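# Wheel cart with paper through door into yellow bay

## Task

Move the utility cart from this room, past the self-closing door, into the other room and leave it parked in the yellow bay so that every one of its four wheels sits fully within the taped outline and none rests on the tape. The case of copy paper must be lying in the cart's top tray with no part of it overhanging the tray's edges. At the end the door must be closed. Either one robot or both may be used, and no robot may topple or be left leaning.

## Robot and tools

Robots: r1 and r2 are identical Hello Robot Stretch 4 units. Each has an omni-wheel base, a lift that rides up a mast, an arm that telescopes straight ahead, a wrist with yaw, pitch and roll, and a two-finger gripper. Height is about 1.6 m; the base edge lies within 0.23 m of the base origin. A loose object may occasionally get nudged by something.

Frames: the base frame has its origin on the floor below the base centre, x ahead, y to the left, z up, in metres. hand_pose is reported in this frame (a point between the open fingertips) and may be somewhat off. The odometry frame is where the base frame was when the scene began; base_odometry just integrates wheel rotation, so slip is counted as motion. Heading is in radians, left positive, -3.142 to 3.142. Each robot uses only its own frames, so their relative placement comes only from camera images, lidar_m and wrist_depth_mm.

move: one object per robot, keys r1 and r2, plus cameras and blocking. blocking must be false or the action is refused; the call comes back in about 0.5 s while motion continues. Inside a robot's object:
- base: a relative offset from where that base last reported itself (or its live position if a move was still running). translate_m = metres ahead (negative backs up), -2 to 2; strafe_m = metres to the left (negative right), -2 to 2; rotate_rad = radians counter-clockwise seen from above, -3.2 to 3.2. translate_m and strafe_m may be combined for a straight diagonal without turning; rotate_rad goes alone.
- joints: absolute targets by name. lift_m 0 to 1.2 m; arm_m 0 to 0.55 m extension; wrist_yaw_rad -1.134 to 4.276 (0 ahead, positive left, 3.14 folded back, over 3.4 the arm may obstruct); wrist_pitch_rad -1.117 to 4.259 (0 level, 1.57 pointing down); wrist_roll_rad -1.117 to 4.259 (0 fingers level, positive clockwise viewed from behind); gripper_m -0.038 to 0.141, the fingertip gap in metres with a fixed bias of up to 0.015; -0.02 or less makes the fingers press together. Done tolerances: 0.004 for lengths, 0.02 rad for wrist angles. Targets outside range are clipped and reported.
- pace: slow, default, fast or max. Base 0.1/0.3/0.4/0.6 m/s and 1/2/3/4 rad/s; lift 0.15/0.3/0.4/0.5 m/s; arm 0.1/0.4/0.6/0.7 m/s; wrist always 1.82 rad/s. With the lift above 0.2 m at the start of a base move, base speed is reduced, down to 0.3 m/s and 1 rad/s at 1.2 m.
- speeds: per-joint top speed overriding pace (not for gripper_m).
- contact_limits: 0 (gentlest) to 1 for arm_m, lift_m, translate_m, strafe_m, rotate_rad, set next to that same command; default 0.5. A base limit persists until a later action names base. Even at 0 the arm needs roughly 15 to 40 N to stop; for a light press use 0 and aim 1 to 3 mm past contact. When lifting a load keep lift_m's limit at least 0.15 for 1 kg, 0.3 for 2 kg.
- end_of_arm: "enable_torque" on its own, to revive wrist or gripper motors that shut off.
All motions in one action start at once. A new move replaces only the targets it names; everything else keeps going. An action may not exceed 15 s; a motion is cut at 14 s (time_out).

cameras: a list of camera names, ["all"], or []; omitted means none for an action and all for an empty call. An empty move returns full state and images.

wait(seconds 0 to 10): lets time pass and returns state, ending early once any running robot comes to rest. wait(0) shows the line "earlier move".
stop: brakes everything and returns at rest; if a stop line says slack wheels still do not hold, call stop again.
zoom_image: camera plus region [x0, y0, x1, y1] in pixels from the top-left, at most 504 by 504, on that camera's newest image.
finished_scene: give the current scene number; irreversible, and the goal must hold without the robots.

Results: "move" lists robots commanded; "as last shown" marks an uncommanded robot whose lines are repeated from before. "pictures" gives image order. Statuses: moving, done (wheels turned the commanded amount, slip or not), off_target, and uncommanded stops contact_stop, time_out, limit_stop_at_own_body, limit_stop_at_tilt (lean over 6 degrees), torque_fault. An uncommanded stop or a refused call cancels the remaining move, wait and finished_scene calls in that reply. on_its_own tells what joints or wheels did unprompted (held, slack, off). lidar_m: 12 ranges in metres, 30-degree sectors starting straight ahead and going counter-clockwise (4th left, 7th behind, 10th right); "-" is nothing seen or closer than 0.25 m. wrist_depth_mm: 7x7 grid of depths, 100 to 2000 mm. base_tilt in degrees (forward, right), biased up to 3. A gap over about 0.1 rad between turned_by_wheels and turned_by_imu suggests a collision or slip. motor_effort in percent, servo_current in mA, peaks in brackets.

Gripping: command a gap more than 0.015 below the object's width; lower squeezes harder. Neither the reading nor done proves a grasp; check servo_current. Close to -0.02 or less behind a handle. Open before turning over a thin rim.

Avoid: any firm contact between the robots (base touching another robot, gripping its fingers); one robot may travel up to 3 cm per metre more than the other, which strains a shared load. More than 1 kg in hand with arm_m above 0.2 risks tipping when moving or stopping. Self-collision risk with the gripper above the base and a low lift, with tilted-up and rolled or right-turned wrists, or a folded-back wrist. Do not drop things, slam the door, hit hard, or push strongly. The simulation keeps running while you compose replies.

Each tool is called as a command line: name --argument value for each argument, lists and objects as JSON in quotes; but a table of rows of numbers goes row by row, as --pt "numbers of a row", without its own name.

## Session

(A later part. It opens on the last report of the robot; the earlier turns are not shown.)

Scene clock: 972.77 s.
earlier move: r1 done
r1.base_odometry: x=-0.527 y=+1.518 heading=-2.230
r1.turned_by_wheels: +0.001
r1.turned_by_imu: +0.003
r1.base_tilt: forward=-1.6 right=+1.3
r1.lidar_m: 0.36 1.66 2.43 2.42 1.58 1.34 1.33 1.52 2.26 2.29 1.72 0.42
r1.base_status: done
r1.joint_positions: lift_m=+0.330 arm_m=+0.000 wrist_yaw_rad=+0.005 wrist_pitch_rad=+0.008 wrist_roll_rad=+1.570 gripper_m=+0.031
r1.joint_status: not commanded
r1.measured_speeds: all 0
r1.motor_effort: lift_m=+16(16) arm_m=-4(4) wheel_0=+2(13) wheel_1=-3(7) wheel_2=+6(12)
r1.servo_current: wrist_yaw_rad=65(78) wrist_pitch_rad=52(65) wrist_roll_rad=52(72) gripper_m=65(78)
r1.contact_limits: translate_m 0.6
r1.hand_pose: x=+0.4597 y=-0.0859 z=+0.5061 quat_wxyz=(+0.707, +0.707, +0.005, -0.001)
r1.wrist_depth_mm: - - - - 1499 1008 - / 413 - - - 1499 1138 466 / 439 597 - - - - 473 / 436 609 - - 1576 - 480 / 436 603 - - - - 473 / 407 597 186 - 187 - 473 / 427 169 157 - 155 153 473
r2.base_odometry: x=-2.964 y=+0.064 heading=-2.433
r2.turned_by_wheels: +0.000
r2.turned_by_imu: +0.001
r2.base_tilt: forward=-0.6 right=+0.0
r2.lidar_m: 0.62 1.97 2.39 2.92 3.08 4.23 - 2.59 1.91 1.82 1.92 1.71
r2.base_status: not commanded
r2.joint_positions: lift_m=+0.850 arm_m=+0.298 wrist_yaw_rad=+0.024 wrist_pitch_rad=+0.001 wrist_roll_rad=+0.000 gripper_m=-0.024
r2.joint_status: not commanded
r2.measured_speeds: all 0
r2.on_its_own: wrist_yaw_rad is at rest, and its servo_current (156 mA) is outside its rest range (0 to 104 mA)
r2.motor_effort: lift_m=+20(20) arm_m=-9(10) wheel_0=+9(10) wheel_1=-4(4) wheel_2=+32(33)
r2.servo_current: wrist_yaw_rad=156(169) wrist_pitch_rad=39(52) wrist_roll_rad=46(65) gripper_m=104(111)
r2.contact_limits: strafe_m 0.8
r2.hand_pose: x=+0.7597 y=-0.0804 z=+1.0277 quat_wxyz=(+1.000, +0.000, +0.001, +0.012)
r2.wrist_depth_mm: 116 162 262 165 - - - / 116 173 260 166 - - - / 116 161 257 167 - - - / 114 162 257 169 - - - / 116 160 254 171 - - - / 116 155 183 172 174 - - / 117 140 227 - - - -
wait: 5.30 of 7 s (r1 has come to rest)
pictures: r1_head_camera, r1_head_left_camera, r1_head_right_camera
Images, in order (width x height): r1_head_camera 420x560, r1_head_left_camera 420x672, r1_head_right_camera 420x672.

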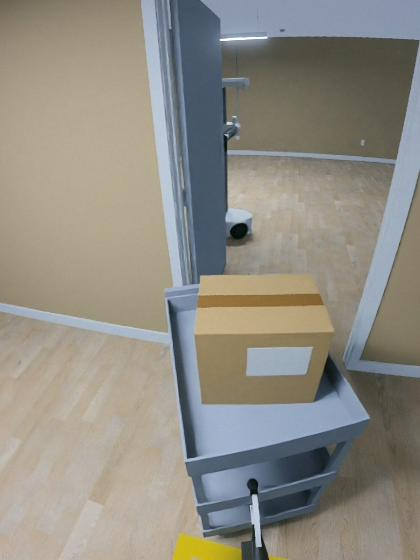

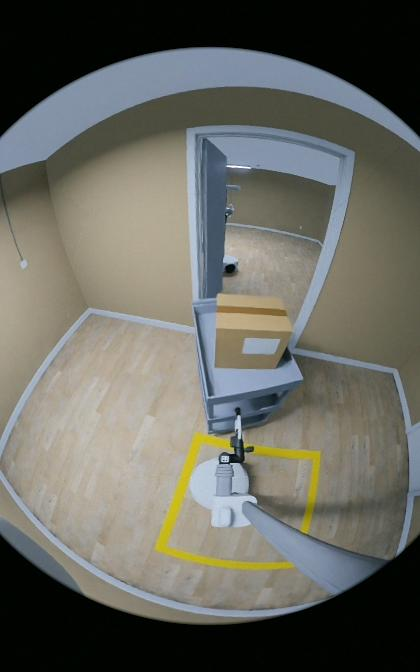

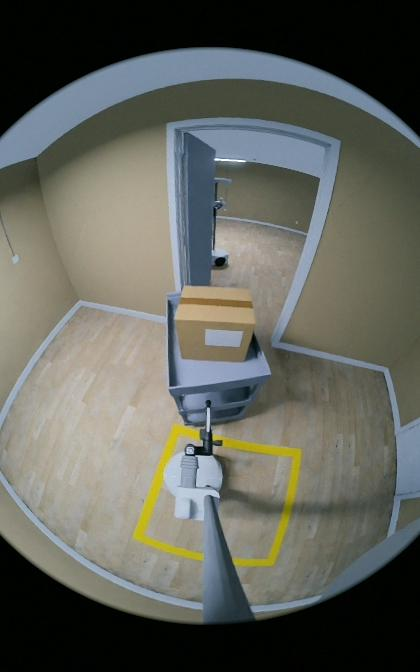

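move --r1 '{"base":{"translate_m":-0.93,"strafe_m":0.03},"pace":"slow","contact_limits":{"translate_m":0.6}}' --blocking false

wait --seconds 10

wait --seconds 3 --cameras '["r1_head_right_camera","r1_head_camera","r1_head_left_camera"]'

Scene clock: 987.63 s.
move: r1 moving
r1.base_odometry: x=-0.520 y=+1.527 heading=-2.229
r1.turned_by_wheels: +0.001
r1.turned_by_imu: +0.000
r1.base_tilt: forward=-1.5 right=+1.3
r1.lidar_m: 0.38 1.68 2.42 2.42 1.59 1.33 1.31 1.50 2.26 2.30 1.75 0.44
r1.base_status: translate_m moving; strafe_m moving
r1.joint_positions: lift_m=+0.330 arm_m=+0.000 wrist_yaw_rad=+0.005 wrist_pitch_rad=+0.008 wrist_roll_rad=+1.570 gripper_m=+0.031
r1.joint_status: not commanded
r1.measured_speeds: translate_m=-0.050 strafe_m=+0.001 rotate_rad=-0.001 lift_m=+0.000 arm_m=+0.000 wrist_yaw_rad=+0.000 wrist_pitch_rad=+0.000 wrist_roll_rad=+0.000
r1.motor_effort: lift_m=+16(16) arm_m=-3(4) wheel_0=-1(4) wheel_1=-4(6) wheel_2=+12(13)
r1.servo_current: wrist_yaw_rad=65(78) wrist_pitch_rad=59(59) wrist_roll_rad=39(72) gripper_m=72(78)
r1.contact_limits: translate_m 0.6
r1.hand_pose: x=+0.4597 y=-0.0859 z=+0.5061 quat_wxyz=(+0.707, +0.707, +0.005, -0.001)
r1.wrist_depth_mm: - - - - 1464 976 - / 415 - - - 1464 1160 473 / 439 603 - - - - 473 / 436 597 - - 1464 - 473 / 436 597 - - - - 473 / 410 603 186 - 187 - 480 / 430 168 156 - 155 153 477
r2.base_odometry: x=-2.964 y=+0.064 heading=-2.433
r2.turned_by_wheels: +0.000
r2.turned_by_imu: +0.000
r2.base_tilt: forward=-0.5 right=+0.1
r2.lidar_m: 0.64 1.95 2.40 2.94 3.08 4.23 - 2.58 1.89 1.81 1.90 1.73
r2.base_status: not commanded
r2.joint_positions: lift_m=+0.850 arm_m=+0.298 wrist_yaw_rad=+0.024 wrist_pitch_rad=+0.001 wrist_roll_rad=+0.000 gripper_m=-0.024
r2.joint_status: not commanded
r2.measured_speeds: all 0
r2.motor_effort: lift_m=+20(20) arm_m=-9(9) wheel_0=+9(10) wheel_1=-4(4) wheel_2=+33(33)
r2.servo_current: wrist_yaw_rad=150(163) wrist_pitch_rad=46(46) wrist_roll_rad=46(59) gripper_m=104(104)
r2.contact_limits: strafe_m 0.8
r2.hand_pose: x=+0.7597 y=-0.0804 z=+1.0277 quat_wxyz=(+1.000, +0.000, +0.001, +0.012)
r2.wrist_depth_mm: 116 162 262 165 - - - / 116 173 259 166 - - - / 116 161 258 167 - - - / 115 162 258 169 - - - / 116 160 254 171 - - - / 116 156 184 172 174 - - / 117 140 227 - - - -
pictures: none

Scene clock: 997.63 s.
earlier move: r1 moving
r1.base_odometry: x=+0.065 y=+2.235 heading=-2.229
r1.turned_by_wheels: +0.000
r1.turned_by_imu: +0.005
r1.base_tilt: forward=-1.6 right=+1.3
r1.lidar_m: 0.35 0.50 2.60 0.94 0.51 0.42 0.42 0.48 0.83 2.14 2.43 0.45
r1.base_status: translate_m moving; strafe_m moving
r1.joint_positions: lift_m=+0.330 arm_m=+0.000 wrist_yaw_rad=+0.006 wrist_pitch_rad=+0.008 wrist_roll_rad=+1.570 gripper_m=+0.031
r1.joint_status: not commanded
r1.measured_speeds: all 0
r1.motor_effort: lift_m=+16(16) arm_m=-4(4) wheel_0=+1(4) wheel_1=-2(6) wheel_2=+7(13)
r1.servo_current: wrist_yaw_rad=46(78) wrist_pitch_rad=52(65) wrist_roll_rad=52(78) gripper_m=78(78)
r1.contact_limits: translate_m 0.6
r1.hand_pose: x=+0.4598 y=-0.0857 z=+0.5061 quat_wxyz=(+0.707, +0.707, +0.005, -0.001)
r1.wrist_depth_mm: - - - - 1576 1008 - / 424 - - - 1499 1078 469 / 442 - - - 1499 - 496 / 436 603 - - - - 469 / 439 603 - - 1499 - 473 / 413 597 189 - 183 - 477 / 430 161 173 - 184 715 477
r2.base_odometry: x=-2.964 y=+0.064 heading=-2.433
r2.turned_by_wheels: +0.000
r2.turned_by_imu: +0.001
r2.base_tilt: forward=-0.5 right=+0.1
r2.lidar_m: 0.64 1.98 2.42 2.93 3.07 4.22 - 2.59 1.88 1.82 1.90 1.71
r2.base_status: not commanded
r2.joint_positions: lift_m=+0.850 arm_m=+0.298 wrist_yaw_rad=+0.024 wrist_pitch_rad=+0.001 wrist_roll_rad=+0.000 gripper_m=-0.024
r2.joint_status: not commanded
r2.measured_speeds: all 0
r2.on_its_own: wrist_yaw_rad is at rest, and its servo_current (150 mA) is outside its rest range (0 to 104 mA)
r2.motor_effort: lift_m=+20(20) arm_m=-9(10) wheel_0=+9(10) wheel_1=-4(5) wheel_2=+33(33)
r2.servo_current: wrist_yaw_rad=150(169) wrist_pitch_rad=39(52) wrist_roll_rad=39(65) gripper_m=98(111)
r2.contact_limits: strafe_m 0.8
r2.hand_pose: x=+0.7597 y=-0.0804 z=+1.0277 quat_wxyz=(+1.000, +0.000, +0.001, +0.012)
r2.wrist_depth_mm: 116 161 260 165 - - - / 116 173 260 166 - - - / 116 162 260 167 - - - / 114 162 257 169 - - - / 116 160 255 171 - - - / 116 155 184 173 174 - - / 116 140 228 - - - -
wait: 10.00 s; no rest
pictures: none

Scene clock: 997.73 s.
earlier move: r1 done
r1.base_odometry: x=+0.065 y=+2.235 heading=-2.229
r1.turned_by_wheels: +0.000
r1.turned_by_imu: +0.000
r1.base_tilt: forward=-1.6 right=+1.2
r1.lidar_m: 0.35 0.50 2.61 0.94 0.49 0.42 0.42 0.48 0.86 2.15 2.43 0.45
r1.base_status: done
r1.joint_positions: lift_m=+0.330 arm_m=+0.000 wrist_yaw_rad=+0.006 wrist_pitch_rad=+0.008 wrist_roll_rad=+1.570 gripper_m=+0.031
r1.joint_status: not commanded
r1.measured_speeds: all 0
r1.motor_effort: lift_m=+16(16) arm_m=-4(4) wheel_0=+1(4) wheel_1=-2(6) wheel_2=+6(13)
r1.servo_current: wrist_yaw_rad=46(78) wrist_pitch_rad=52(65) wrist_roll_rad=46(78) gripper_m=72(78)
r1.contact_limits: translate_m 0.6
r1.hand_pose: x=+0.4598 y=-0.0857 z=+0.5061 quat_wxyz=(+0.707, +0.707, +0.005, -0.001)
r1.wrist_depth_mm: - - - - 1576 1060 - / 415 - - - 1464 1060 466 / 442 - - - 1499 - 492 / 436 609 - - - - 473 / 433 603 - - 1537 - 477 / 413 591 188 - 183 - 473 / 427 161 174 - 184 723 473
r2.base_odometry: x=-2.964 y=+0.064 heading=-2.433
r2.turned_by_wheels: +0.000
r2.turned_by_imu: +0.000
r2.base_tilt: forward=-0.5 right=+0.1
r2.lidar_m: 0.64 1.95 2.41 2.93 3.06 4.23 - 2.60 1.89 1.82 1.92 1.70
r2.base_status: not commanded
r2.joint_positions: lift_m=+0.850 arm_m=+0.298 wrist_yaw_rad=+0.024 wrist_pitch_rad=+0.001 wrist_roll_rad=+0.000 gripper_m=-0.024
r2.joint_status: not commanded
r2.measured_speeds: all 0
r2.on_its_own: wrist_yaw_rad is at rest, and its servo_current (156 mA) is outside its rest range (0 to 104 mA)
r2.motor_effort: lift_m=+20(20) arm_m=-9(10) wheel_0=+9(10) wheel_1=-4(5) wheel_2=+33(33)
r2.servo_current: wrist_yaw_rad=156(169) wrist_pitch_rad=39(52) wrist_roll_rad=59(65) gripper_m=104(111)
r2.contact_limits: strafe_m 0.8
r2.hand_pose: x=+0.7597 y=-0.0804 z=+1.0277 quat_wxyz=(+1.000, +0.000, +0.001, +0.012)
r2.wrist_depth_mm: 116 162 260 166 - - - / 116 173 259 166 - - - / 117 162 259 167 - - - / 114 161 257 169 - - - / 116 160 254 171 - - - / 116 155 183 172 174 - - / 117 140 228 - - - -
wait: 0.10 of 3 s (r1 has come to rest)
pictures: r1_head_camera, r1_head_left_camera, r1_head_right_camera
Images, in order (width x height): r1_head_camera 420x560, r1_head_left_camera 420x672, r1_head_right_camera 420x672.

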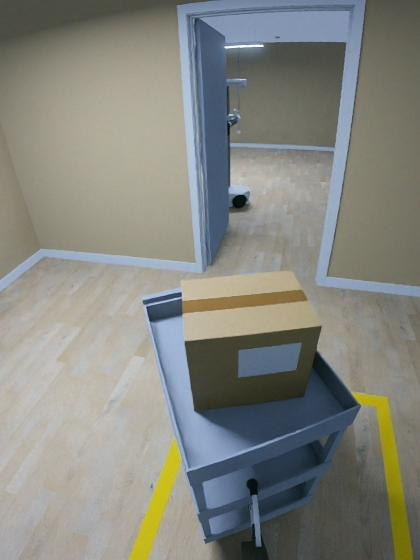

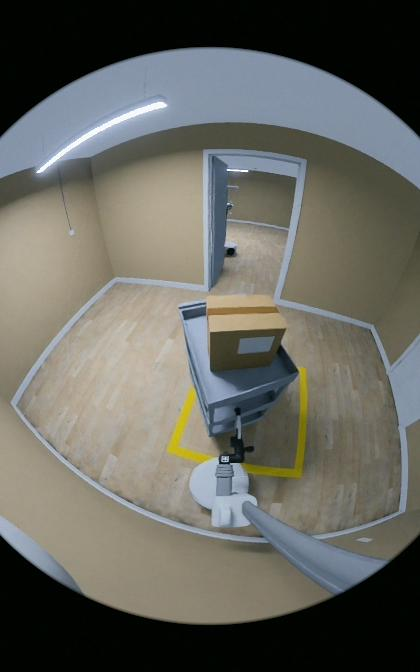

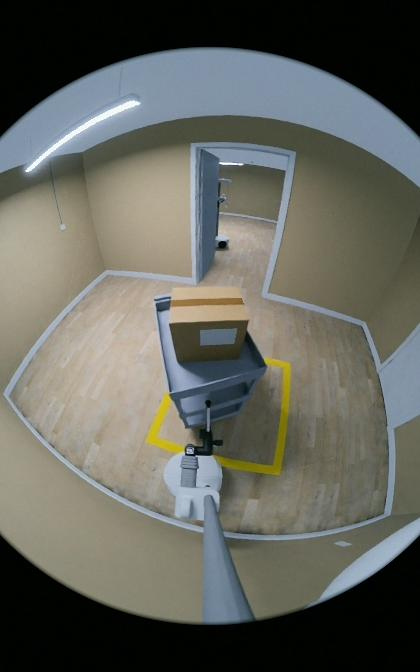

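move --r1 '{"base":{"strafe_m":0.26,"translate_m":0.04},"pace":"slow","contact_limits":{"strafe_m":0.6}}' --blocking false

wait --seconds 6 --cameras '["r1_head_right_camera","r1_head_camera","r1_wrist_camera"]'

Scene clock: 1004.60 s.
move: r1 moving
r1.base_odometry: x=+0.075 y=+2.225 heading=-2.230
r1.turned_by_wheels: +0.000
r1.turned_by_imu: -0.001
r1.base_tilt: forward=-1.6 right=+1.3
r1.lidar_m: 0.35 0.59 2.58 0.92 0.50 0.40 0.42 0.48 0.83 2.13 2.41 0.45
r1.base_status: translate_m moving; strafe_m moving
r1.joint_positions: lift_m=+0.330 arm_m=+0.000 wrist_yaw_rad=+0.003 wrist_pitch_rad=+0.008 wrist_roll_rad=+1.570 gripper_m=+0.031
r1.joint_status: not commanded
r1.measured_speeds: translate_m=+0.009 strafe_m=+0.051 rotate_rad=+0.000 lift_m=+0.000 arm_m=+0.000 wrist_yaw_rad=-0.007 wrist_pitch_rad=+0.000 wrist_roll_rad=+0.000
r1.motor_effort: lift_m=+16(16) arm_m=-4(4) wheel_0=-6(6) wheel_1=+5(8) wheel_2=-3(5)
r1.servo_current: wrist_yaw_rad=72(72) wrist_pitch_rad=52(59) wrist_roll_rad=52(65) gripper_m=72(72)
r1.contact_limits: strafe_m 0.6
r1.hand_pose: x=+0.4595 y=-0.0866 z=+0.5061 quat_wxyz=(+0.707, +0.707, +0.004, -0.002)
r1.wrist_depth_mm: - - - - 1576 1042 - / 427 - - - 1499 1060 466 / 442 - - - 1464 - 496 / 442 615 - - - - 473 / 442 603 - - 1576 - 477 / 413 591 188 - 185 - 473 / 427 153 186 - 175 151 477
r2.base_odometry: x=-2.964 y=+0.064 heading=-2.433
r2.turned_by_wheels: +0.000
r2.turned_by_imu: +0.000
r2.base_tilt: forward=-0.6 right=+0.0
r2.lidar_m: 0.62 1.96 2.39 2.92 3.06 4.21 - 2.58 1.87 1.82 1.91 1.72
r2.base_status: not commanded
r2.joint_positions: lift_m=+0.850 arm_m=+0.298 wrist_yaw_rad=+0.024 wrist_pitch_rad=+0.001 wrist_roll_rad=+0.000 gripper_m=-0.024
r2.joint_status: not commanded
r2.measured_speeds: all 0
r2.motor_effort: lift_m=+20(20) arm_m=-9(10) wheel_0=+8(9) wheel_1=-4(4) wheel_2=+33(33)
r2.servo_current: wrist_yaw_rad=150(156) wrist_pitch_rad=46(52) wrist_roll_rad=52(59) gripper_m=104(111)
r2.contact_limits: strafe_m 0.8
r2.hand_pose: x=+0.7597 y=-0.0804 z=+1.0277 quat_wxyz=(+1.000, +0.000, +0.001, +0.012)
r2.wrist_depth_mm: 116 162 260 165 - - - / 116 173 259 166 - - - / 117 162 262 167 - - - / 114 161 257 169 - - - / 116 160 254 171 - - - / 116 156 184 172 174 - - / 117 140 229 - - - -
pictures: none

Scene clock: 1007.93 s.
earlier move: r1 done
r1.base_odometry: x=+0.246 y=+2.044 heading=-2.230
r1.turned_by_wheels: +0.000
r1.turned_by_imu: +0.000
r1.base_tilt: forward=-1.6 right=+1.3
r1.lidar_m: 0.38 2.69 2.35 0.91 0.49 0.39 0.39 0.46 0.80 2.39 2.73 0.41
r1.base_status: done
r1.joint_positions: lift_m=+0.330 arm_m=+0.000 wrist_yaw_rad=-0.009 wrist_pitch_rad=+0.008 wrist_roll_rad=+1.570 gripper_m=+0.031
r1.joint_status: not commanded
r1.measured_speeds: all 0
r1.motor_effort: lift_m=+16(16) arm_m=+4(4) wheel_0=-5(15) wheel_1=+2(8) wheel_2=-7(10)
r1.servo_current: wrist_yaw_rad=46(78) wrist_pitch_rad=59(59) wrist_roll_rad=39(65) gripper_m=78(78)
r1.contact_limits: strafe_m 0.6
r1.hand_pose: x=+0.4584 y=-0.0901 z=+0.5061 quat_wxyz=(+0.707, +0.707, +0.000, -0.006)
r1.wrist_depth_mm: 418 - - - - 1138 466 / 439 609 - - - - 488 / 439 609 - - - - 473 / 442 603 - - - - 477 / 439 603 - - - - 477 / 430 559 187 - 185 - 500 / 427 163 181 - - 1008 469
r2.base_odometry: x=-2.964 y=+0.064 heading=-2.433
r2.turned_by_wheels: +0.000
r2.turned_by_imu: +0.000
r2.base_tilt: forward=-0.6 right=+0.1
r2.lidar_m: 0.62 1.97 2.37 2.92 3.05 4.22 - 2.58 1.91 1.81 1.91 1.72
r2.base_status: not commanded
r2.joint_positions: lift_m=+0.850 arm_m=+0.298 wrist_yaw_rad=+0.024 wrist_pitch_rad=+0.001 wrist_roll_rad=+0.000 gripper_m=-0.024
r2.joint_status: not commanded
r2.measured_speeds: all 0
r2.on_its_own: wrist_yaw_rad is at rest, and its servo_current (143 mA) is outside its rest range (0 to 104 mA)
r2.motor_effort: lift_m=+20(20) arm_m=-9(10) wheel_0=+9(10) wheel_1=-4(4) wheel_2=+33(33)
r2.servo_current: wrist_yaw_rad=143(163) wrist_pitch_rad=39(52) wrist_roll_rad=46(59) gripper_m=98(111)
r2.contact_limits: strafe_m 0.8
r2.hand_pose: x=+0.7597 y=-0.0804 z=+1.0277 quat_wxyz=(+1.000, +0.000, +0.001, +0.012)
r2.wrist_depth_mm: 116 162 259 166 - - - / 116 173 260 167 - - - / 116 162 258 167 - - - / 115 162 257 169 - - - / 116 160 254 171 - - - / 116 156 184 172 174 - - / 116 140 228 - - - -
wait: 3.33 of 6 s (r1 has come to rest)
pictures: r1_head_camera, r1_head_right_camera, r1_wrist_camera
Images, in order (width x height): r1_head_camera 420x560, r1_head_right_camera 420x672, r1_wrist_camera 616x392.

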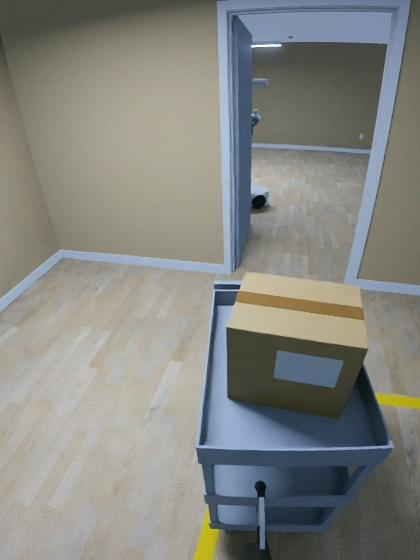

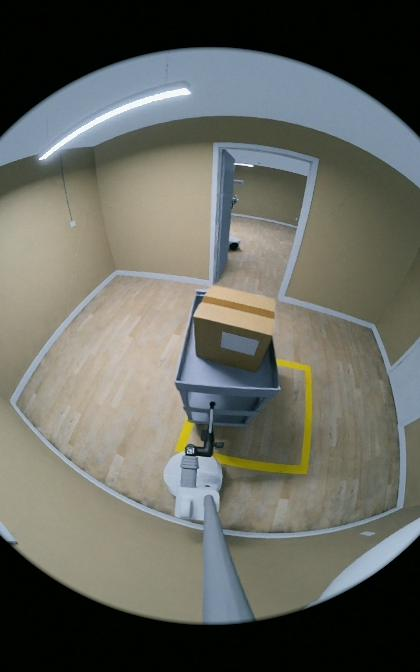

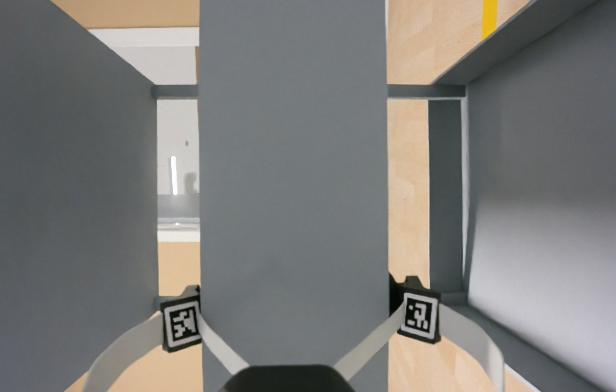

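move --r1 '{"joints":{"gripper_m":0.13}}' --blocking false

wait --seconds 1.5

move --r1 '{"base":{"translate_m":-0.11},"pace":"slow"}' --blocking false

wait --seconds 2.5

move --r1 '{"base":{"strafe_m":-1.15},"contact_limits":{"strafe_m":0.3}}' --blocking false

wait --seconds 6

move --r1 '{"base":{"translate_m":0.87},"contact_limits":{"translate_m":0.3}}' --blocking false

wait --seconds 5

move --r1 '{"base":{"rotate_rad":1.42}}' --blocking false

wait --seconds 3 --cameras '["r1_head_camera","r1_head_left_camera","r1_wrist_camera"]'

Scene clock: 1021.77 s.
move: r1 moving
r1.base_odometry: x=+0.246 y=+2.044 heading=-2.230
r1.turned_by_wheels: +0.000
r1.turned_by_imu: +0.000
r1.base_tilt: forward=-1.6 right=+1.3
r1.lidar_m: 0.40 2.69 2.33 0.91 0.48 0.40 0.40 0.48 0.81 2.41 2.68 0.41
r1.base_status: not commanded
r1.joint_positions: lift_m=+0.330 arm_m=+0.000 wrist_yaw_rad=-0.009 wrist_pitch_rad=+0.008 wrist_roll_rad=+1.570 gripper_m=+0.050
r1.joint_status: gripper_m moving
r1.measured_speeds: all 0
r1.motor_effort: lift_m=+16(16) arm_m=+4(4) wheel_0=-4(5) wheel_1=+2(2) wheel_2=-7(7)
r1.servo_current: wrist_yaw_rad=65(85) wrist_pitch_rad=39(59) wrist_roll_rad=65(65) gripper_m=59(78)
r1.contact_limits: strafe_m 0.6
r1.hand_pose: x=+0.4584 y=-0.0901 z=+0.5061 quat_wxyz=(+0.707, +0.707, +0.000, -0.006)
r1.wrist_depth_mm: 413 - - - - 1138 466 / 433 603 - - - - 492 / 439 603 - - - - 477 / 436 603 - - - 798 469 / 436 640 - - - 798 477 / 413 591 188 - 186 - 473 / 430 512 182 - - 960 462
r2.base_odometry: x=-2.964 y=+0.064 heading=-2.433
r2.turned_by_wheels: +0.000
r2.turned_by_imu: +0.000
r2.base_tilt: forward=-0.5 right=+0.0
r2.lidar_m: 0.62 1.95 2.40 2.93 3.06 4.19 - 2.58 1.91 1.81 1.91 1.72
r2.base_status: not commanded
r2.joint_positions: lift_m=+0.850 arm_m=+0.298 wrist_yaw_rad=+0.024 wrist_pitch_rad=+0.001 wrist_roll_rad=+0.000 gripper_m=-0.024
r2.joint_status: not commanded
r2.measured_speeds: all 0
r2.motor_effort: lift_m=+20(20) arm_m=-9(9) wheel_0=+9(9) wheel_1=-4(5) wheel_2=+33(33)
r2.servo_current: wrist_yaw_rad=156(156) wrist_pitch_rad=39(46) wrist_roll_rad=46(52) gripper_m=104(104)
r2.contact_limits: strafe_m 0.8
r2.hand_pose: x=+0.7597 y=-0.0804 z=+1.0277 quat_wxyz=(+1.000, +0.000, +0.001, +0.012)
r2.wrist_depth_mm: 116 162 260 165 - - - / 116 173 259 166 - - - / 116 162 258 167 - - - / 114 162 257 170 - - - / 116 160 253 171 - - - / 116 156 184 172 174 - - / 117 140 228 - - - -
pictures: none

Scene clock: 1023.17 s.
earlier move: r1 done
r1.base_odometry: x=+0.246 y=+2.044 heading=-2.230
r1.turned_by_wheels: +0.000
r1.turned_by_imu: +0.000
r1.base_tilt: forward=-1.6 right=+1.3
r1.lidar_m: 0.38 2.67 2.31 0.88 0.48 0.40 0.38 0.46 0.82 2.41 2.70 0.41
r1.base_status: not commanded
r1.joint_positions: lift_m=+0.330 arm_m=+0.000 wrist_yaw_rad=-0.003 wrist_pitch_rad=+0.007 wrist_roll_rad=+1.570 gripper_m=+0.130
r1.joint_status: all done
r1.measured_speeds: all 0
r1.motor_effort: lift_m=+16(16) arm_m=+4(4) wheel_0=-4(5) wheel_1=+2(2) wheel_2=-4(7)
r1.servo_current: wrist_yaw_rad=46(85) wrist_pitch_rad=52(59) wrist_roll_rad=52(65) gripper_m=46(91)
r1.contact_limits: strafe_m 0.6
r1.hand_pose: x=+0.4590 y=-0.0882 z=+0.5063 quat_wxyz=(+0.707, +0.707, +0.002, -0.003)
r1.wrist_depth_mm: 415 - - - - 1160 466 / 439 603 - - - - 473 / 433 640 - - - 778 477 / 433 597 - - - 788 480 / 424 585 - - - 809 484 / 404 211 180 - 183 197 488 / 415 - - 140 - 1042 466
r2.base_odometry: x=-2.964 y=+0.064 heading=-2.433
r2.turned_by_wheels: +0.000
r2.turned_by_imu: +0.000
r2.base_tilt: forward=-0.5 right=+0.0
r2.lidar_m: 0.63 1.97 2.36 2.94 3.07 4.22 - 2.57 1.89 1.82 1.91 1.72
r2.base_status: not commanded
r2.joint_positions: lift_m=+0.850 arm_m=+0.298 wrist_yaw_rad=+0.024 wrist_pitch_rad=+0.001 wrist_roll_rad=+0.000 gripper_m=-0.024
r2.joint_status: not commanded
r2.measured_speeds: all 0
r2.on_its_own: wrist_yaw_rad is at rest, and its servo_current (143 mA) is outside its rest range (0 to 104 mA)
r2.motor_effort: lift_m=+20(20) arm_m=-9(9) wheel_0=+9(9) wheel_1=-4(5) wheel_2=+33(33)
r2.servo_current: wrist_yaw_rad=143(163) wrist_pitch_rad=46(46) wrist_roll_rad=46(59) gripper_m=104(104)
r2.contact_limits: strafe_m 0.8
r2.hand_pose: x=+0.7597 y=-0.0804 z=+1.0277 quat_wxyz=(+1.000, +0.000, +0.001, +0.012)
r2.wrist_depth_mm: 116 161 260 165 - - - / 116 174 262 166 - - - / 117 162 258 167 - - - / 114 161 258 169 - - - / 116 160 254 171 - - - / 116 155 183 172 174 - - / 117 140 228 - - - -
wait: 1.40 of 1.5 s (r1 has come to rest)
pictures: none

Scene clock: 1023.67 s.
move: r1 moving
r1.base_odometry: x=+0.254 y=+2.054 heading=-2.230
r1.turned_by_wheels: +0.000
r1.turned_by_imu: -0.001
r1.base_tilt: forward=-1.6 right=+1.3
r1.lidar_m: 0.40 2.72 2.31 0.86 0.46 0.37 0.38 0.46 0.80 2.40 2.68 0.43
r1.base_status: translate_m moving
r1.joint_positions: lift_m=+0.330 arm_m=+0.000 wrist_yaw_rad=-0.003 wrist_pitch_rad=+0.007 wrist_roll_rad=+1.570 gripper_m=+0.130
r1.joint_status: not commanded
r1.measured_speeds: translate_m=-0.050 strafe_m=+0.000 rotate_rad=+0.001 lift_m=+0.000 arm_m=+0.000 wrist_yaw_rad=+0.000 wrist_pitch_rad=+0.000 wrist_roll_rad=+0.000
r1.motor_effort: lift_m=+16(16) arm_m=+4(4) wheel_0=-7(7) wheel_1=-5(6) wheel_2=+4(7)
r1.servo_current: wrist_yaw_rad=59(65) wrist_pitch_rad=46(59) wrist_roll_rad=59(65) gripper_m=46(46)
r1.hand_pose: x=+0.4590 y=-0.0882 z=+0.5063 quat_wxyz=(+0.707, +0.707, +0.002, -0.003)
r1.wrist_depth_mm: 413 - - - 1430 1138 466 / 436 597 - - - - 473 / 436 603 - - - 809 477 / 430 591 - - - 798 484 / 427 580 - - - 788 480 / 402 211 180 - 189 196 484 / 413 - - 141 - 1078 459
r2.base_odometry: x=-2.964 y=+0.064 heading=-2.433
r2.turned_by_wheels: +0.000
r2.turned_by_imu: +0.000
r2.base_tilt: forward=-0.6 right=+0.0
r2.lidar_m: 0.64 1.99 2.39 2.91 3.05 4.25 - 2.60 1.90 1.82 1.91 1.71
r2.base_status: not commanded
r2.joint_positions: lift_m=+0.850 arm_m=+0.298 wrist_yaw_rad=+0.024 wrist_pitch_rad=+0.001 wrist_roll_rad=+0.000 gripper_m=-0.024
r2.joint_status: not commanded
r2.measured_speeds: all 0
r2.motor_effort: lift_m=+20(20) arm_m=-9(10) wheel_0=+9(9) wheel_1=-4(4) wheel_2=+32(33)
r2.servo_current: wrist_yaw_rad=137(150) wrist_pitch_rad=46(46) wrist_roll_rad=46(46) gripper_m=98(104)
r2.contact_limits: strafe_m 0.8
r2.hand_pose: x=+0.7597 y=-0.0804 z=+1.0277 quat_wxyz=(+1.000, +0.000, +0.001, +0.012)
r2.wrist_depth_mm: 116 162 260 165 - - - / 116 174 260 166 - - - / 117 162 259 167 - - - / 114 162 257 169 - - - / 116 160 253 171 - - - / 116 155 184 172 175 - - / 117 140 227 - - - -
pictures: none

Scene clock: 1025.57 s.
earlier move: r1 done
r1.base_odometry: x=+0.314 y=+2.131 heading=-2.230
r1.turned_by_wheels: +0.000
r1.turned_by_imu: +0.000
r1.base_tilt: forward=-1.6 right=+1.3
r1.lidar_m: 0.49 2.78 2.38 0.67 0.35 0.28 0.30 0.35 0.62 2.37 2.69 0.53
r1.base_status: done
r1.joint_positions: lift_m=+0.330 arm_m=+0.000 wrist_yaw_rad=-0.003 wrist_pitch_rad=+0.007 wrist_roll_rad=+1.570 gripper_m=+0.130
r1.joint_status: not commanded
r1.measured_speeds: all 0
r1.motor_effort: lift_m=+16(16) arm_m=+4(4) wheel_0=-4(7) wheel_1=-4(6) wheel_2=+3(7)
r1.servo_current: wrist_yaw_rad=59(65) wrist_pitch_rad=46(59) wrist_roll_rad=39(65) gripper_m=46(52)
r1.hand_pose: x=+0.4590 y=-0.0882 z=+0.5064 quat_wxyz=(+0.707, +0.707, +0.002, -0.003)
r1.wrist_depth_mm: 415 - - - 1661 1138 466 / 433 597 - - 1661 - 477 / 439 603 - - 1756 - 477 / 433 591 - - 1756 - 480 / 427 574 - - 1863 - 480 / 404 211 185 - 193 197 484 / 413 - - 141 1618 1060 469
r2.base_odometry: x=-2.964 y=+0.064 heading=-2.433
r2.turned_by_wheels: +0.000
r2.turned_by_imu: +0.000
r2.base_tilt: forward=-0.6 right=+0.0
r2.lidar_m: 0.60 1.96 2.41 2.94 3.06 4.21 - 2.61 1.90 1.82 1.91 1.74
r2.base_status: not commanded
r2.joint_positions: lift_m=+0.850 arm_m=+0.298 wrist_yaw_rad=+0.024 wrist_pitch_rad=+0.001 wrist_roll_rad=+0.000 gripper_m=-0.024
r2.joint_status: not commanded
r2.measured_speeds: all 0
r2.on_its_own: wrist_yaw_rad is at rest, and its servo_current (143 mA) is outside its rest range (0 to 104 mA)
r2.motor_effort: lift_m=+20(20) arm_m=-9(10) wheel_0=+9(10) wheel_1=-4(4) wheel_2=+32(33)
r2.servo_current: wrist_yaw_rad=143(163) wrist_pitch_rad=39(46) wrist_roll_rad=46(59) gripper_m=111(111)
r2.contact_limits: strafe_m 0.8
r2.hand_pose: x=+0.7597 y=-0.0804 z=+1.0277 quat_wxyz=(+1.000, +0.000, +0.001, +0.012)
r2.wrist_depth_mm: 116 161 260 166 - - - / 117 173 259 166 - - - / 117 162 259 167 - - - / 114 162 257 169 - - - / 116 160 255 170 - - - / 116 155 184 172 174 - - / 117 140 228 - - - -
wait: 1.90 of 2.5 s (r1 has come to rest)
pictures: none

Scene clock: 1026.07 s.
move: r1 moving
r1.base_odometry: x=+0.285 y=+2.153 heading=-2.230
r1.turned_by_wheels: +0.000
r1.turned_by_imu: +0.000
r1.base_tilt: forward=-1.6 right=+1.3
r1.lidar_m: 0.51 2.81 2.40 0.70 0.38 0.29 0.30 0.36 0.64 2.34 2.61 0.53
r1.base_status: strafe_m moving
r1.joint_positions: lift_m=+0.330 arm_m=+0.000 wrist_yaw_rad=-0.003 wrist_pitch_rad=+0.007 wrist_roll_rad=+1.570 gripper_m=+0.130
r1.joint_status: not commanded
r1.measured_speeds: translate_m=+0.000 strafe_m=-0.140 rotate_rad=+0.001 lift_m=+0.000 arm_m=+0.000 wrist_yaw_rad=+0.000 wrist_pitch_rad=+0.000 wrist_roll_rad=+0.000
r1.motor_effort: lift_m=+16(16) arm_m=+4(4) wheel_0=+8(11) wheel_1=-9(10) wheel_2=+0(2)
r1.servo_current: wrist_yaw_rad=39(59) wrist_pitch_rad=52(59) wrist_roll_rad=52(59) gripper_m=39(52)
r1.contact_limits: strafe_m 0.3
r1.hand_pose: x=+0.4590 y=-0.0882 z=+0.5064 quat_wxyz=(+0.707, +0.707, +0.002, -0.003)
r1.wrist_depth_mm: 436 - - - 1618 1118 - / 436 647 - - 1661 - 473 / 433 597 - - 1756 - 473 / 430 591 - - 1708 - 484 / 430 580 - - 1756 - 484 / 402 211 185 - 188 195 488 / 415 615 - 140 1618 1060 500
r2.base_odometry: x=-2.964 y=+0.064 heading=-2.433
r2.turned_by_wheels: +0.000
r2.turned_by_imu: +0.000
r2.base_tilt: forward=-0.5 right=+0.1
r2.lidar_m: 0.62 1.96 2.41 2.90 3.04 4.21 - 2.58 1.88 1.83 1.90 1.72
r2.base_status: not commanded
r2.joint_positions: lift_m=+0.850 arm_m=+0.298 wrist_yaw_rad=+0.024 wrist_pitch_rad=+0.001 wrist_roll_rad=+0.000 gripper_m=-0.024
r2.joint_status: not commanded
r2.measured_speeds: all 0
r2.motor_effort: lift_m=+19(20) arm_m=-9(9) wheel_0=+9(9) wheel_1=-4(4) wheel_2=+33(33)
r2.servo_current: wrist_yaw_rad=156(163) wrist_pitch_rad=46(46) wrist_roll_rad=39(52) gripper_m=91(111)
r2.contact_limits: strafe_m 0.8
r2.hand_pose: x=+0.7597 y=-0.0804 z=+1.0277 quat_wxyz=(+1.000, +0.000, +0.001, +0.012)
r2.wrist_depth_mm: 116 162 260 165 - - - / 116 173 259 166 - - - / 116 162 258 167 - - - / 115 162 257 169 - - - / 116 160 255 171 - - - / 116 155 185 172 174 - - / 116 140 227 - - - -
pictures: none

Scene clock: 1030.73 s.
earlier move: r1 done
r1.base_odometry: x=-0.595 y=+2.835 heading=-2.230
r1.turned_by_wheels: +0.000
r1.turned_by_imu: -0.006
r1.base_tilt: forward=-1.6 right=+1.2
r1.lidar_m: 2.21 1.03 0.90 1.24 0.66 0.55 0.53 0.61 1.09 1.24 1.39 2.23
r1.base_status: done
r1.joint_positions: lift_m=+0.330 arm_m=+0.000 wrist_yaw_rad=-0.003 wrist_pitch_rad=+0.007 wrist_roll_rad=+1.570 gripper_m=+0.130
r1.joint_status: not commanded
r1.measured_speeds: all 0
r1.motor_effort: lift_m=+16(16) arm_m=+4(4) wheel_0=+0(12) wheel_1=+0(11) wheel_2=+1(2)
r1.servo_current: wrist_yaw_rad=46(72) wrist_pitch_rad=52(59) wrist_roll_rad=52(65) gripper_m=46(52)
r1.contact_limits: strafe_m 0.3
r1.hand_pose: x=+0.4590 y=-0.0882 z=+0.5064 quat_wxyz=(+0.707, +0.707, +0.002, -0.003)
r1.wrist_depth_mm: - - - - 1863 991 691 / - - - - 1921 1042 707 / - - - - 1983 991 715 / - - - - 1983 1042 723 / - - - - - 1025 732 / - 211 - - 1863 198 778 / - - - 149 1618 1042 732
r2.base_odometry: x=-2.964 y=+0.064 heading=-2.433
r2.turned_by_wheels: +0.000
r2.turned_by_imu: +0.001
r2.base_tilt: forward=-0.6 right=+0.1
r2.lidar_m: 0.64 1.98 2.40 2.92 3.04 4.22 - 2.60 1.90 1.81 1.90 1.70
r2.base_status: not commanded
r2.joint_positions: lift_m=+0.850 arm_m=+0.298 wrist_yaw_rad=+0.024 wrist_pitch_rad=+0.001 wrist_roll_rad=+0.000 gripper_m=-0.024
r2.joint_status: not commanded
r2.measured_speeds: all 0
r2.on_its_own: wrist_yaw_rad is at rest, and its servo_current (143 mA) is outside its rest range (0 to 104 mA)
r2.motor_effort: lift_m=+20(20) arm_m=-9(10) wheel_0=+9(10) wheel_1=-4(4) wheel_2=+32(33)
r2.servo_current: wrist_yaw_rad=143(163) wrist_pitch_rad=46(52) wrist_roll_rad=52(59) gripper_m=104(111)
r2.contact_limits: strafe_m 0.8
r2.hand_pose: x=+0.7597 y=-0.0804 z=+1.0277 quat_wxyz=(+1.000, +0.000, +0.001, +0.012)
r2.wrist_depth_mm: 116 161 260 165 - - - / 116 173 259 166 - - - / 117 162 259 167 - - - / 115 162 256 169 - - - / 116 160 253 171 - - - / 116 155 184 172 175 - - / 116 140 227 - - - -
wait: 4.67 of 6 s (r1 has come to rest)
pictures: none

Scene clock: 1031.23 s.
move: r1 moving
r1.base_odometry: x=-0.615 y=+2.810 heading=-2.230
r1.turned_by_wheels: +0.000
r1.turned_by_imu: +0.000
r1.base_tilt: forward=-1.6 right=+1.3
r1.lidar_m: 2.19 1.04 0.89 1.32 0.72 0.59 0.58 0.67 1.15 1.23 1.42 2.19
r1.base_status: translate_m moving
r1.joint_positions: lift_m=+0.330 arm_m=+0.000 wrist_yaw_rad=-0.003 wrist_pitch_rad=+0.007 wrist_roll_rad=+1.570 gripper_m=+0.130
r1.joint_status: not commanded
r1.measured_speeds: translate_m=+0.123 strafe_m=+0.001 rotate_rad=+0.000 lift_m=+0.000 arm_m=+0.000 wrist_yaw_rad=+0.000 wrist_pitch_rad=+0.000 wrist_roll_rad=+0.000
r1.motor_effort: lift_m=+16(16) arm_m=+4(4) wheel_0=+7(8) wheel_1=+6(6) wheel_2=-8(9)
r1.servo_current: wrist_yaw_rad=46(52) wrist_pitch_rad=52(52) wrist_roll_rad=52(65) gripper_m=39(46)
r1.contact_limits: translate_m 0.3
r1.hand_pose: x=+0.4590 y=-0.0882 z=+0.5064 quat_wxyz=(+0.707, +0.707, +0.002, -0.003)
r1.wrist_depth_mm: - - - - 1661 991 707 / - - - - 1708 1008 707 / - - - - 1708 1008 715 / - - - - 1983 1025 723 / - - - - - 1042 699 / - 210 - - 1808 199 732 / - - - 149 1618 1060 732
r2.base_odometry: x=-2.964 y=+0.064 heading=-2.433
r2.turned_by_wheels: +0.000
r2.turned_by_imu: +0.000
r2.base_tilt: forward=-0.6 right=+0.0
r2.lidar_m: 0.63 1.96 2.39 2.93 3.07 4.23 - 2.59 1.88 1.81 1.91 1.72
r2.base_status: not commanded
r2.joint_positions: lift_m=+0.850 arm_m=+0.298 wrist_yaw_rad=+0.024 wrist_pitch_rad=+0.001 wrist_roll_rad=+0.000 gripper_m=-0.024
r2.joint_status: not commanded
r2.measured_speeds: all 0
r2.motor_effort: lift_m=+20(20) arm_m=-9(9) wheel_0=+9(9) wheel_1=-4(4) wheel_2=+33(33)
r2.servo_current: wrist_yaw_rad=150(156) wrist_pitch_rad=39(46) wrist_roll_rad=46(52) gripper_m=98(104)
r2.contact_limits: strafe_m 0.8
r2.hand_pose: x=+0.7597 y=-0.0804 z=+1.0277 quat_wxyz=(+1.000, +0.000, +0.001, +0.012)
r2.wrist_depth_mm: 116 162 259 166 - - - / 116 173 260 166 - - - / 116 162 259 167 - - - / 114 162 256 169 - - - / 116 159 254 171 - - - / 116 156 184 172 175 - - / 117 140 228 - - - -
pictures: none

Scene clock: 1035.13 s.
earlier move: r1 done
r1.base_odometry: x=-1.128 y=+2.148 heading=-2.230
r1.turned_by_wheels: +0.000
r1.turned_by_imu: +0.000
r1.base_tilt: forward=-1.6 right=+1.3
r1.lidar_m: 1.38 1.98 0.74 0.69 0.76 1.39 1.40 1.58 1.41 1.41 1.64 1.39
r1.base_status: done
r1.joint_positions: lift_m=+0.330 arm_m=+0.000 wrist_yaw_rad=-0.003 wrist_pitch_rad=+0.007 wrist_roll_rad=+1.570 gripper_m=+0.130
r1.joint_status: not commanded
r1.measured_speeds: all 0
r1.motor_effort: lift_m=+16(16) arm_m=+4(4) wheel_0=+2(8) wheel_1=+0(8) wheel_2=+0(10)
r1.servo_current: wrist_yaw_rad=39(72) wrist_pitch_rad=52(59) wrist_roll_rad=46(65) gripper_m=33(52)
r1.contact_limits: translate_m 0.3
r1.hand_pose: x=+0.4590 y=-0.0882 z=+0.5064 quat_wxyz=(+0.707, +0.707, +0.002, -0.003)
r1.wrist_depth_mm: - - - - - 976 707 / - - - - - 1008 707 / - - - - - 1025 723 / - - - - 1182 976 715 / - - - - - 976 723 / - 210 - - 1756 199 741 / - - - 149 1618 1060 741
r2.base_odometry: x=-2.964 y=+0.064 heading=-2.433
r2.turned_by_wheels: +0.000
r2.turned_by_imu: +0.001
r2.base_tilt: forward=-0.5 right=+0.0
r2.lidar_m: 0.64 1.97 2.40 2.93 3.01 4.23 - 2.60 1.89 1.80 1.88 1.74
r2.base_status: not commanded
r2.joint_positions: lift_m=+0.850 arm_m=+0.298 wrist_yaw_rad=+0.024 wrist_pitch_rad=+0.001 wrist_roll_rad=+0.000 gripper_m=-0.024
r2.joint_status: not commanded
r2.measured_speeds: all 0
r2.on_its_own: wrist_yaw_rad is at rest, and its servo_current (163 mA) is outside its rest range (0 to 104 mA)
r2.motor_effort: lift_m=+20(20) arm_m=-9(10) wheel_0=+9(9) wheel_1=-4(5) wheel_2=+33(33)
r2.servo_current: wrist_yaw_rad=163(163) wrist_pitch_rad=39(52) wrist_roll_rad=39(59) gripper_m=98(111)
r2.contact_limits: strafe_m 0.8
r2.hand_pose: x=+0.7597 y=-0.0804 z=+1.0277 quat_wxyz=(+1.000, +0.000, +0.001, +0.012)
r2.wrist_depth_mm: 116 162 260 165 - - - / 116 173 259 166 - - - / 117 162 258 167 - - - / 115 161 256 169 - - - / 116 160 254 170 - - - / 116 155 184 172 175 - - / 117 140 228 - - - -
wait: 3.90 of 5 s (r1 has come to rest)
pictures: none

Scene clock: 1035.63 s.
move: r1 moving
r1.base_odometry: x=-1.128 y=+2.148 heading=-1.978
r1.turned_by_wheels: +0.252
r1.turned_by_imu: +0.253
r1.base_tilt: forward=-1.6 right=+1.2
r1.lidar_m: 1.40 1.99 0.71 0.71 1.48 1.38 1.44 1.54 1.41 1.44 1.46 1.36
r1.base_status: rotate_rad moving
r1.joint_positions: lift_m=+0.330 arm_m=+0.000 wrist_yaw_rad=-0.003 wrist_pitch_rad=+0.007 wrist_roll_rad=+1.570 gripper_m=+0.130
r1.joint_status: not commanded
r1.measured_speeds: translate_m=+0.000 strafe_m=-0.001 rotate_rad=+0.972 lift_m=+0.000 arm_m=+0.000 wrist_yaw_rad=+0.000 wrist_pitch_rad=+0.000 wrist_roll_rad=+0.000
r1.motor_effort: lift_m=+16(16) arm_m=+4(4) wheel_0=-8(8) wheel_1=-7(8) wheel_2=-7(7)
r1.servo_current: wrist_yaw_rad=59(72) wrist_pitch_rad=46(52) wrist_roll_rad=59(65) gripper_m=39(46)
r1.hand_pose: x=+0.4590 y=-0.0882 z=+0.5064 quat_wxyz=(+0.707, +0.707, +0.002, -0.003)
r1.wrist_depth_mm: - - - - - 931 699 / - - - - - 1008 707 / - - - - 1182 931 715 / - - - - - 1042 732 / - - - - - 1025 723 / - 211 - - 1808 200 732 / - - - 140 1618 1025 732
r2.base_odometry: x=-2.964 y=+0.064 heading=-2.433
r2.turned_by_wheels: +0.000
r2.turned_by_imu: +0.000
r2.base_tilt: forward=-0.6 right=+0.0
r2.lidar_m: 0.63 1.96 2.36 2.93 3.04 4.22 - 2.61 1.89 1.82 1.91 1.72
r2.base_status: not commanded
r2.joint_positions: lift_m=+0.850 arm_m=+0.298 wrist_yaw_rad=+0.024 wrist_pitch_rad=+0.001 wrist_roll_rad=+0.000 gripper_m=-0.024
r2.joint_status: not commanded
r2.measured_speeds: all 0
r2.motor_effort: lift_m=+20(20) arm_m=-9(10) wheel_0=+9(9) wheel_1=-4(4) wheel_2=+33(33)
r2.servo_current: wrist_yaw_rad=156(163) wrist_pitch_rad=33(46) wrist_roll_rad=59(59) gripper_m=104(104)
r2.contact_limits: strafe_m 0.8
r2.hand_pose: x=+0.7597 y=-0.0804 z=+1.0277 quat_wxyz=(+1.000, +0.000, +0.001, +0.012)
r2.wrist_depth_mm: 116 161 262 165 - - - / 116 173 260 166 - - - / 117 162 258 167 - - - / 115 162 257 169 - - - / 116 160 254 171 - - - / 116 156 184 172 174 - - / 116 140 228 - - - -
pictures: none

Scene clock: 1037.10 s.
earlier move: r1 done
r1.base_odometry: x=-1.128 y=+2.148 heading=-0.810
r1.turned_by_wheels: +1.167
r1.turned_by_imu: +1.174
r1.base_tilt: forward=-1.6 right=+1.3
r1.lidar_m: 0.71 0.72 1.42 1.38 1.49 1.42 1.39 1.50 1.42 1.37 2.01 2.10
r1.base_status: done
r1.joint_positions: lift_m=+0.330 arm_m=+0.000 wrist_yaw_rad=-0.002 wrist_pitch_rad=+0.007 wrist_roll_rad=+1.570 gripper_m=+0.130
r1.joint_status: not commanded
r1.measured_speeds: all 0
r1.motor_effort: lift_m=+16(16) arm_m=+3(4) wheel_0=-1(11) wheel_1=-2(9) wheel_2=-1(8)
r1.servo_current: wrist_yaw_rad=46(72) wrist_pitch_rad=46(59) wrist_roll_rad=46(65) gripper_m=46(46)
r1.hand_pose: x=+0.4591 y=-0.0880 z=+0.5064 quat_wxyz=(+0.707, +0.707, +0.002, -0.003)
r1.wrist_depth_mm: - - - - 1863 991 699 / - - - - 1921 1078 707 / - - - - 1863 1078 715 / - - - - 1921 1138 574 / 517 580 - 517 - - 691 / 508 211 - 512 1708 195 654 / 500 530 - 141 - - 512
r2.base_odometry: x=-2.964 y=+0.064 heading=-2.433
r2.turned_by_wheels: +0.000
r2.turned_by_imu: +0.000
r2.base_tilt: forward=-0.6 right=+0.1
r2.lidar_m: 0.63 1.92 2.36 2.91 3.05 4.24 - 2.58 1.88 1.81 1.91 1.73
r2.base_status: not commanded
r2.joint_positions: lift_m=+0.850 arm_m=+0.298 wrist_yaw_rad=+0.024 wrist_pitch_rad=+0.001 wrist_roll_rad=+0.000 gripper_m=-0.024
r2.joint_status: not commanded
r2.measured_speeds: all 0
r2.on_its_own: wrist_yaw_rad is at rest, and its servo_current (169 mA) is outside its rest range (0 to 104 mA)
r2.motor_effort: lift_m=+20(20) arm_m=-9(10) wheel_0=+9(10) wheel_1=-4(4) wheel_2=+33(33)
r2.servo_current: wrist_yaw_rad=169(169) wrist_pitch_rad=39(46) wrist_roll_rad=46(59) gripper_m=98(111)
r2.contact_limits: strafe_m 0.8
r2.hand_pose: x=+0.7597 y=-0.0804 z=+1.0277 quat_wxyz=(+1.000, +0.000, +0.001, +0.012)
r2.wrist_depth_mm: 116 161 260 165 - - - / 116 173 259 167 - - - / 117 162 258 167 - - - / 114 162 257 169 - - - / 116 160 255 171 - - - / 116 156 183 172 174 - - / 116 140 229 - - - -
wait: 1.47 of 3 s (r1 has come to rest)
Images, in order (width x height): r1_head_camera 420x560, r1_head_left_camera 420x672, r1_wrist_camera 616x392.

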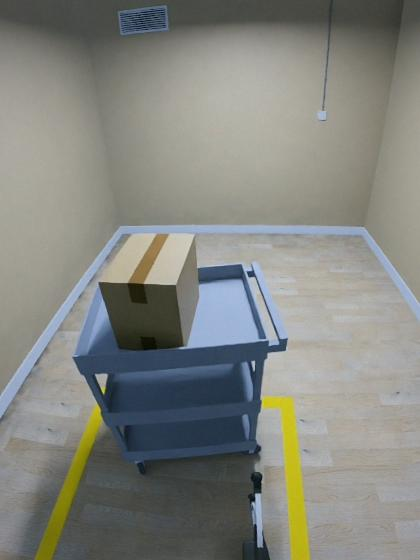

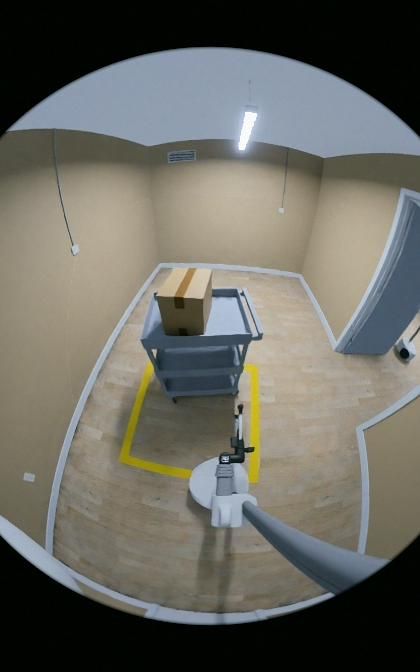

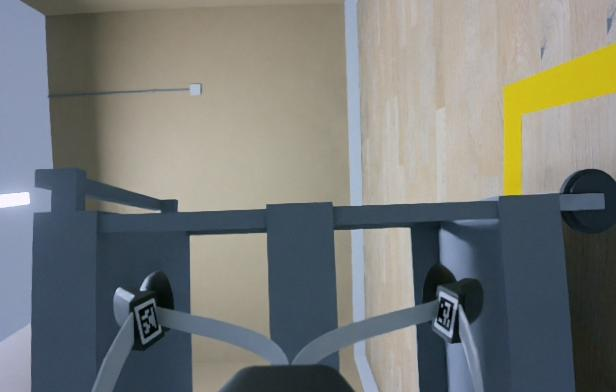

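move --r1 '{"base":{"strafe_m":0.2}}' --blocking false

wait --seconds 2.5 --cameras '["r1_head_camera","r1_wrist_camera"]'

Scene clock: 1054.83 s.
move: r1 moving
r1.base_odometry: x=-1.102 y=+2.173 heading=-0.810
r1.turned_by_wheels: +0.000
r1.turned_by_imu: +0.000
r1.base_tilt: forward=-1.5 right=+1.3
r1.lidar_m: 0.69 0.74 1.39 1.34 1.44 1.43 1.40 1.49 1.45 1.40 2.01 0.78
r1.base_status: strafe_m moving
r1.joint_positions: lift_m=+0.330 arm_m=+0.000 wrist_yaw_rad=-0.002 wrist_pitch_rad=+0.007 wrist_roll_rad=+1.570 gripper_m=+0.130
r1.joint_status: not commanded
r1.measured_speeds: translate_m=-0.001 strafe_m=+0.142 rotate_rad=+0.003 lift_m=+0.000 arm_m=+0.000 wrist_yaw_rad=+0.000 wrist_pitch_rad=+0.000 wrist_roll_rad=+0.000
r1.motor_effort: lift_m=+16(16) arm_m=+4(4) wheel_0=-10(11) wheel_1=+7(9) wheel_2=+0(2)
r1.servo_current: wrist_yaw_rad=39(59) wrist_pitch_rad=39(59) wrist_roll_rad=33(65) gripper_m=39(46)
r1.hand_pose: x=+0.4591 y=-0.0880 z=+0.5064 quat_wxyz=(+0.707, +0.707, +0.002, -0.003)
r1.wrist_depth_mm: - - - - 1808 991 699 / - - - - 1863 1060 699 / - - - - 1983 1078 732 / 544 634 - - - - 585 / 512 580 - 517 - - 661 / 500 211 - 512 1808 195 512 / 496 535 - 140 - - -
r2.base_odometry: x=-2.964 y=+0.064 heading=-2.433
r2.turned_by_wheels: +0.000
r2.turned_by_imu: +0.000
r2.base_tilt: forward=-0.6 right=+0.0
r2.lidar_m: 0.63 1.99 2.38 2.91 3.05 4.21 - 2.60 1.88 1.82 1.92 1.73
r2.base_status: not commanded
r2.joint_positions: lift_m=+0.850 arm_m=+0.298 wrist_yaw_rad=+0.024 wrist_pitch_rad=+0.001 wrist_roll_rad=+0.000 gripper_m=-0.024
r2.joint_status: not commanded
r2.measured_speeds: all 0
r2.motor_effort: lift_m=+20(20) arm_m=-9(9) wheel_0=+9(9) wheel_1=-4(4) wheel_2=+32(33)
r2.servo_current: wrist_yaw_rad=143(163) wrist_pitch_rad=39(46) wrist_roll_rad=39(52) gripper_m=104(104)
r2.contact_limits: strafe_m 0.8
r2.hand_pose: x=+0.7597 y=-0.0804 z=+1.0277 quat_wxyz=(+1.000, +0.000, +0.001, +0.012)
r2.wrist_depth_mm: 116 162 260 165 - - - / 116 173 260 166 - - - / 117 162 259 167 - - - / 115 162 257 169 - - - / 116 160 254 171 - - - / 116 155 184 172 174 - - / 116 140 227 - - - -
pictures: none

Scene clock: 1056.30 s.
earlier move: r1 done
r1.base_odometry: x=-0.983 y=+2.285 heading=-0.810
r1.turned_by_wheels: +0.000
r1.turned_by_imu: +0.001
r1.base_tilt: forward=-1.6 right=+1.3
r1.lidar_m: 0.68 0.69 1.24 1.19 1.27 1.44 1.37 1.49 1.61 1.57 2.15 0.75
r1.base_status: done
r1.joint_positions: lift_m=+0.330 arm_m=+0.000 wrist_yaw_rad=-0.002 wrist_pitch_rad=+0.007 wrist_roll_rad=+1.570 gripper_m=+0.130
r1.joint_status: not commanded
r1.measured_speeds: all 0
r1.motor_effort: lift_m=+16(16) arm_m=+4(4) wheel_0=+0(11) wheel_1=+0(9) wheel_2=-1(2)
r1.servo_current: wrist_yaw_rad=46(72) wrist_pitch_rad=46(59) wrist_roll_rad=39(65) gripper_m=39(52)
r1.hand_pose: x=+0.4591 y=-0.0880 z=+0.5064 quat_wxyz=(+0.707, +0.707, +0.002, -0.003)
r1.wrist_depth_mm: - - - - 1863 1060 707 / 517 - - 525 1983 - 564 / 508 597 - 517 - - 654 / 500 585 - 508 - - 647 / 496 585 - 500 - - 661 / 480 211 - 492 1808 195 - / 480 530 - 140 1808 - -
r2.base_odometry: x=-2.964 y=+0.064 heading=-2.433
r2.turned_by_wheels: +0.000
r2.turned_by_imu: +0.000
r2.base_tilt: forward=-0.6 right=+0.1
r2.lidar_m: 0.64 1.97 2.39 2.94 3.06 4.24 - 2.55 1.89 1.81 1.93 1.73
r2.base_status: not commanded
r2.joint_positions: lift_m=+0.850 arm_m=+0.298 wrist_yaw_rad=+0.024 wrist_pitch_rad=+0.001 wrist_roll_rad=+0.000 gripper_m=-0.024
r2.joint_status: not commanded
r2.measured_speeds: all 0
r2.on_its_own: wrist_yaw_rad is at rest, and its servo_current (150 mA) is outside its rest range (0 to 104 mA)
r2.motor_effort: lift_m=+20(20) arm_m=-9(9) wheel_0=+9(9) wheel_1=-4(5) wheel_2=+32(33)
r2.servo_current: wrist_yaw_rad=150(163) wrist_pitch_rad=39(46) wrist_roll_rad=59(65) gripper_m=98(111)
r2.contact_limits: strafe_m 0.8
r2.hand_pose: x=+0.7597 y=-0.0804 z=+1.0277 quat_wxyz=(+1.000, +0.000, +0.001, +0.012)
r2.wrist_depth_mm: 116 162 259 165 - - - / 116 173 260 166 - - - / 117 162 259 167 - - - / 114 162 257 169 - - - / 116 160 253 170 - - - / 117 156 183 173 174 - - / 116 140 228 - - - -
wait: 1.47 of 2.5 s (r1 has come to rest)
Images, in order (width x height): r1_head_camera 420x560, r1_wrist_camera 616x392.

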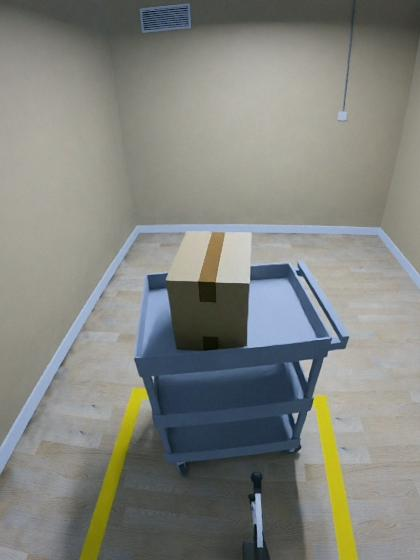

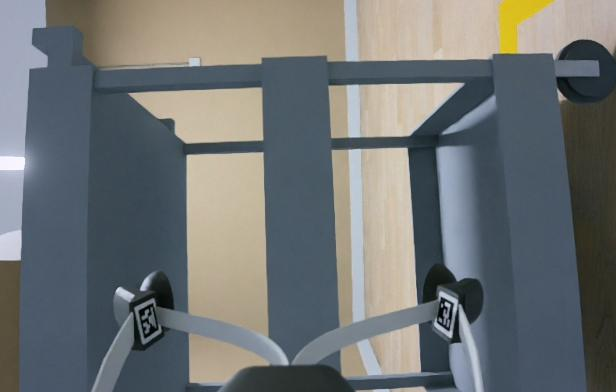

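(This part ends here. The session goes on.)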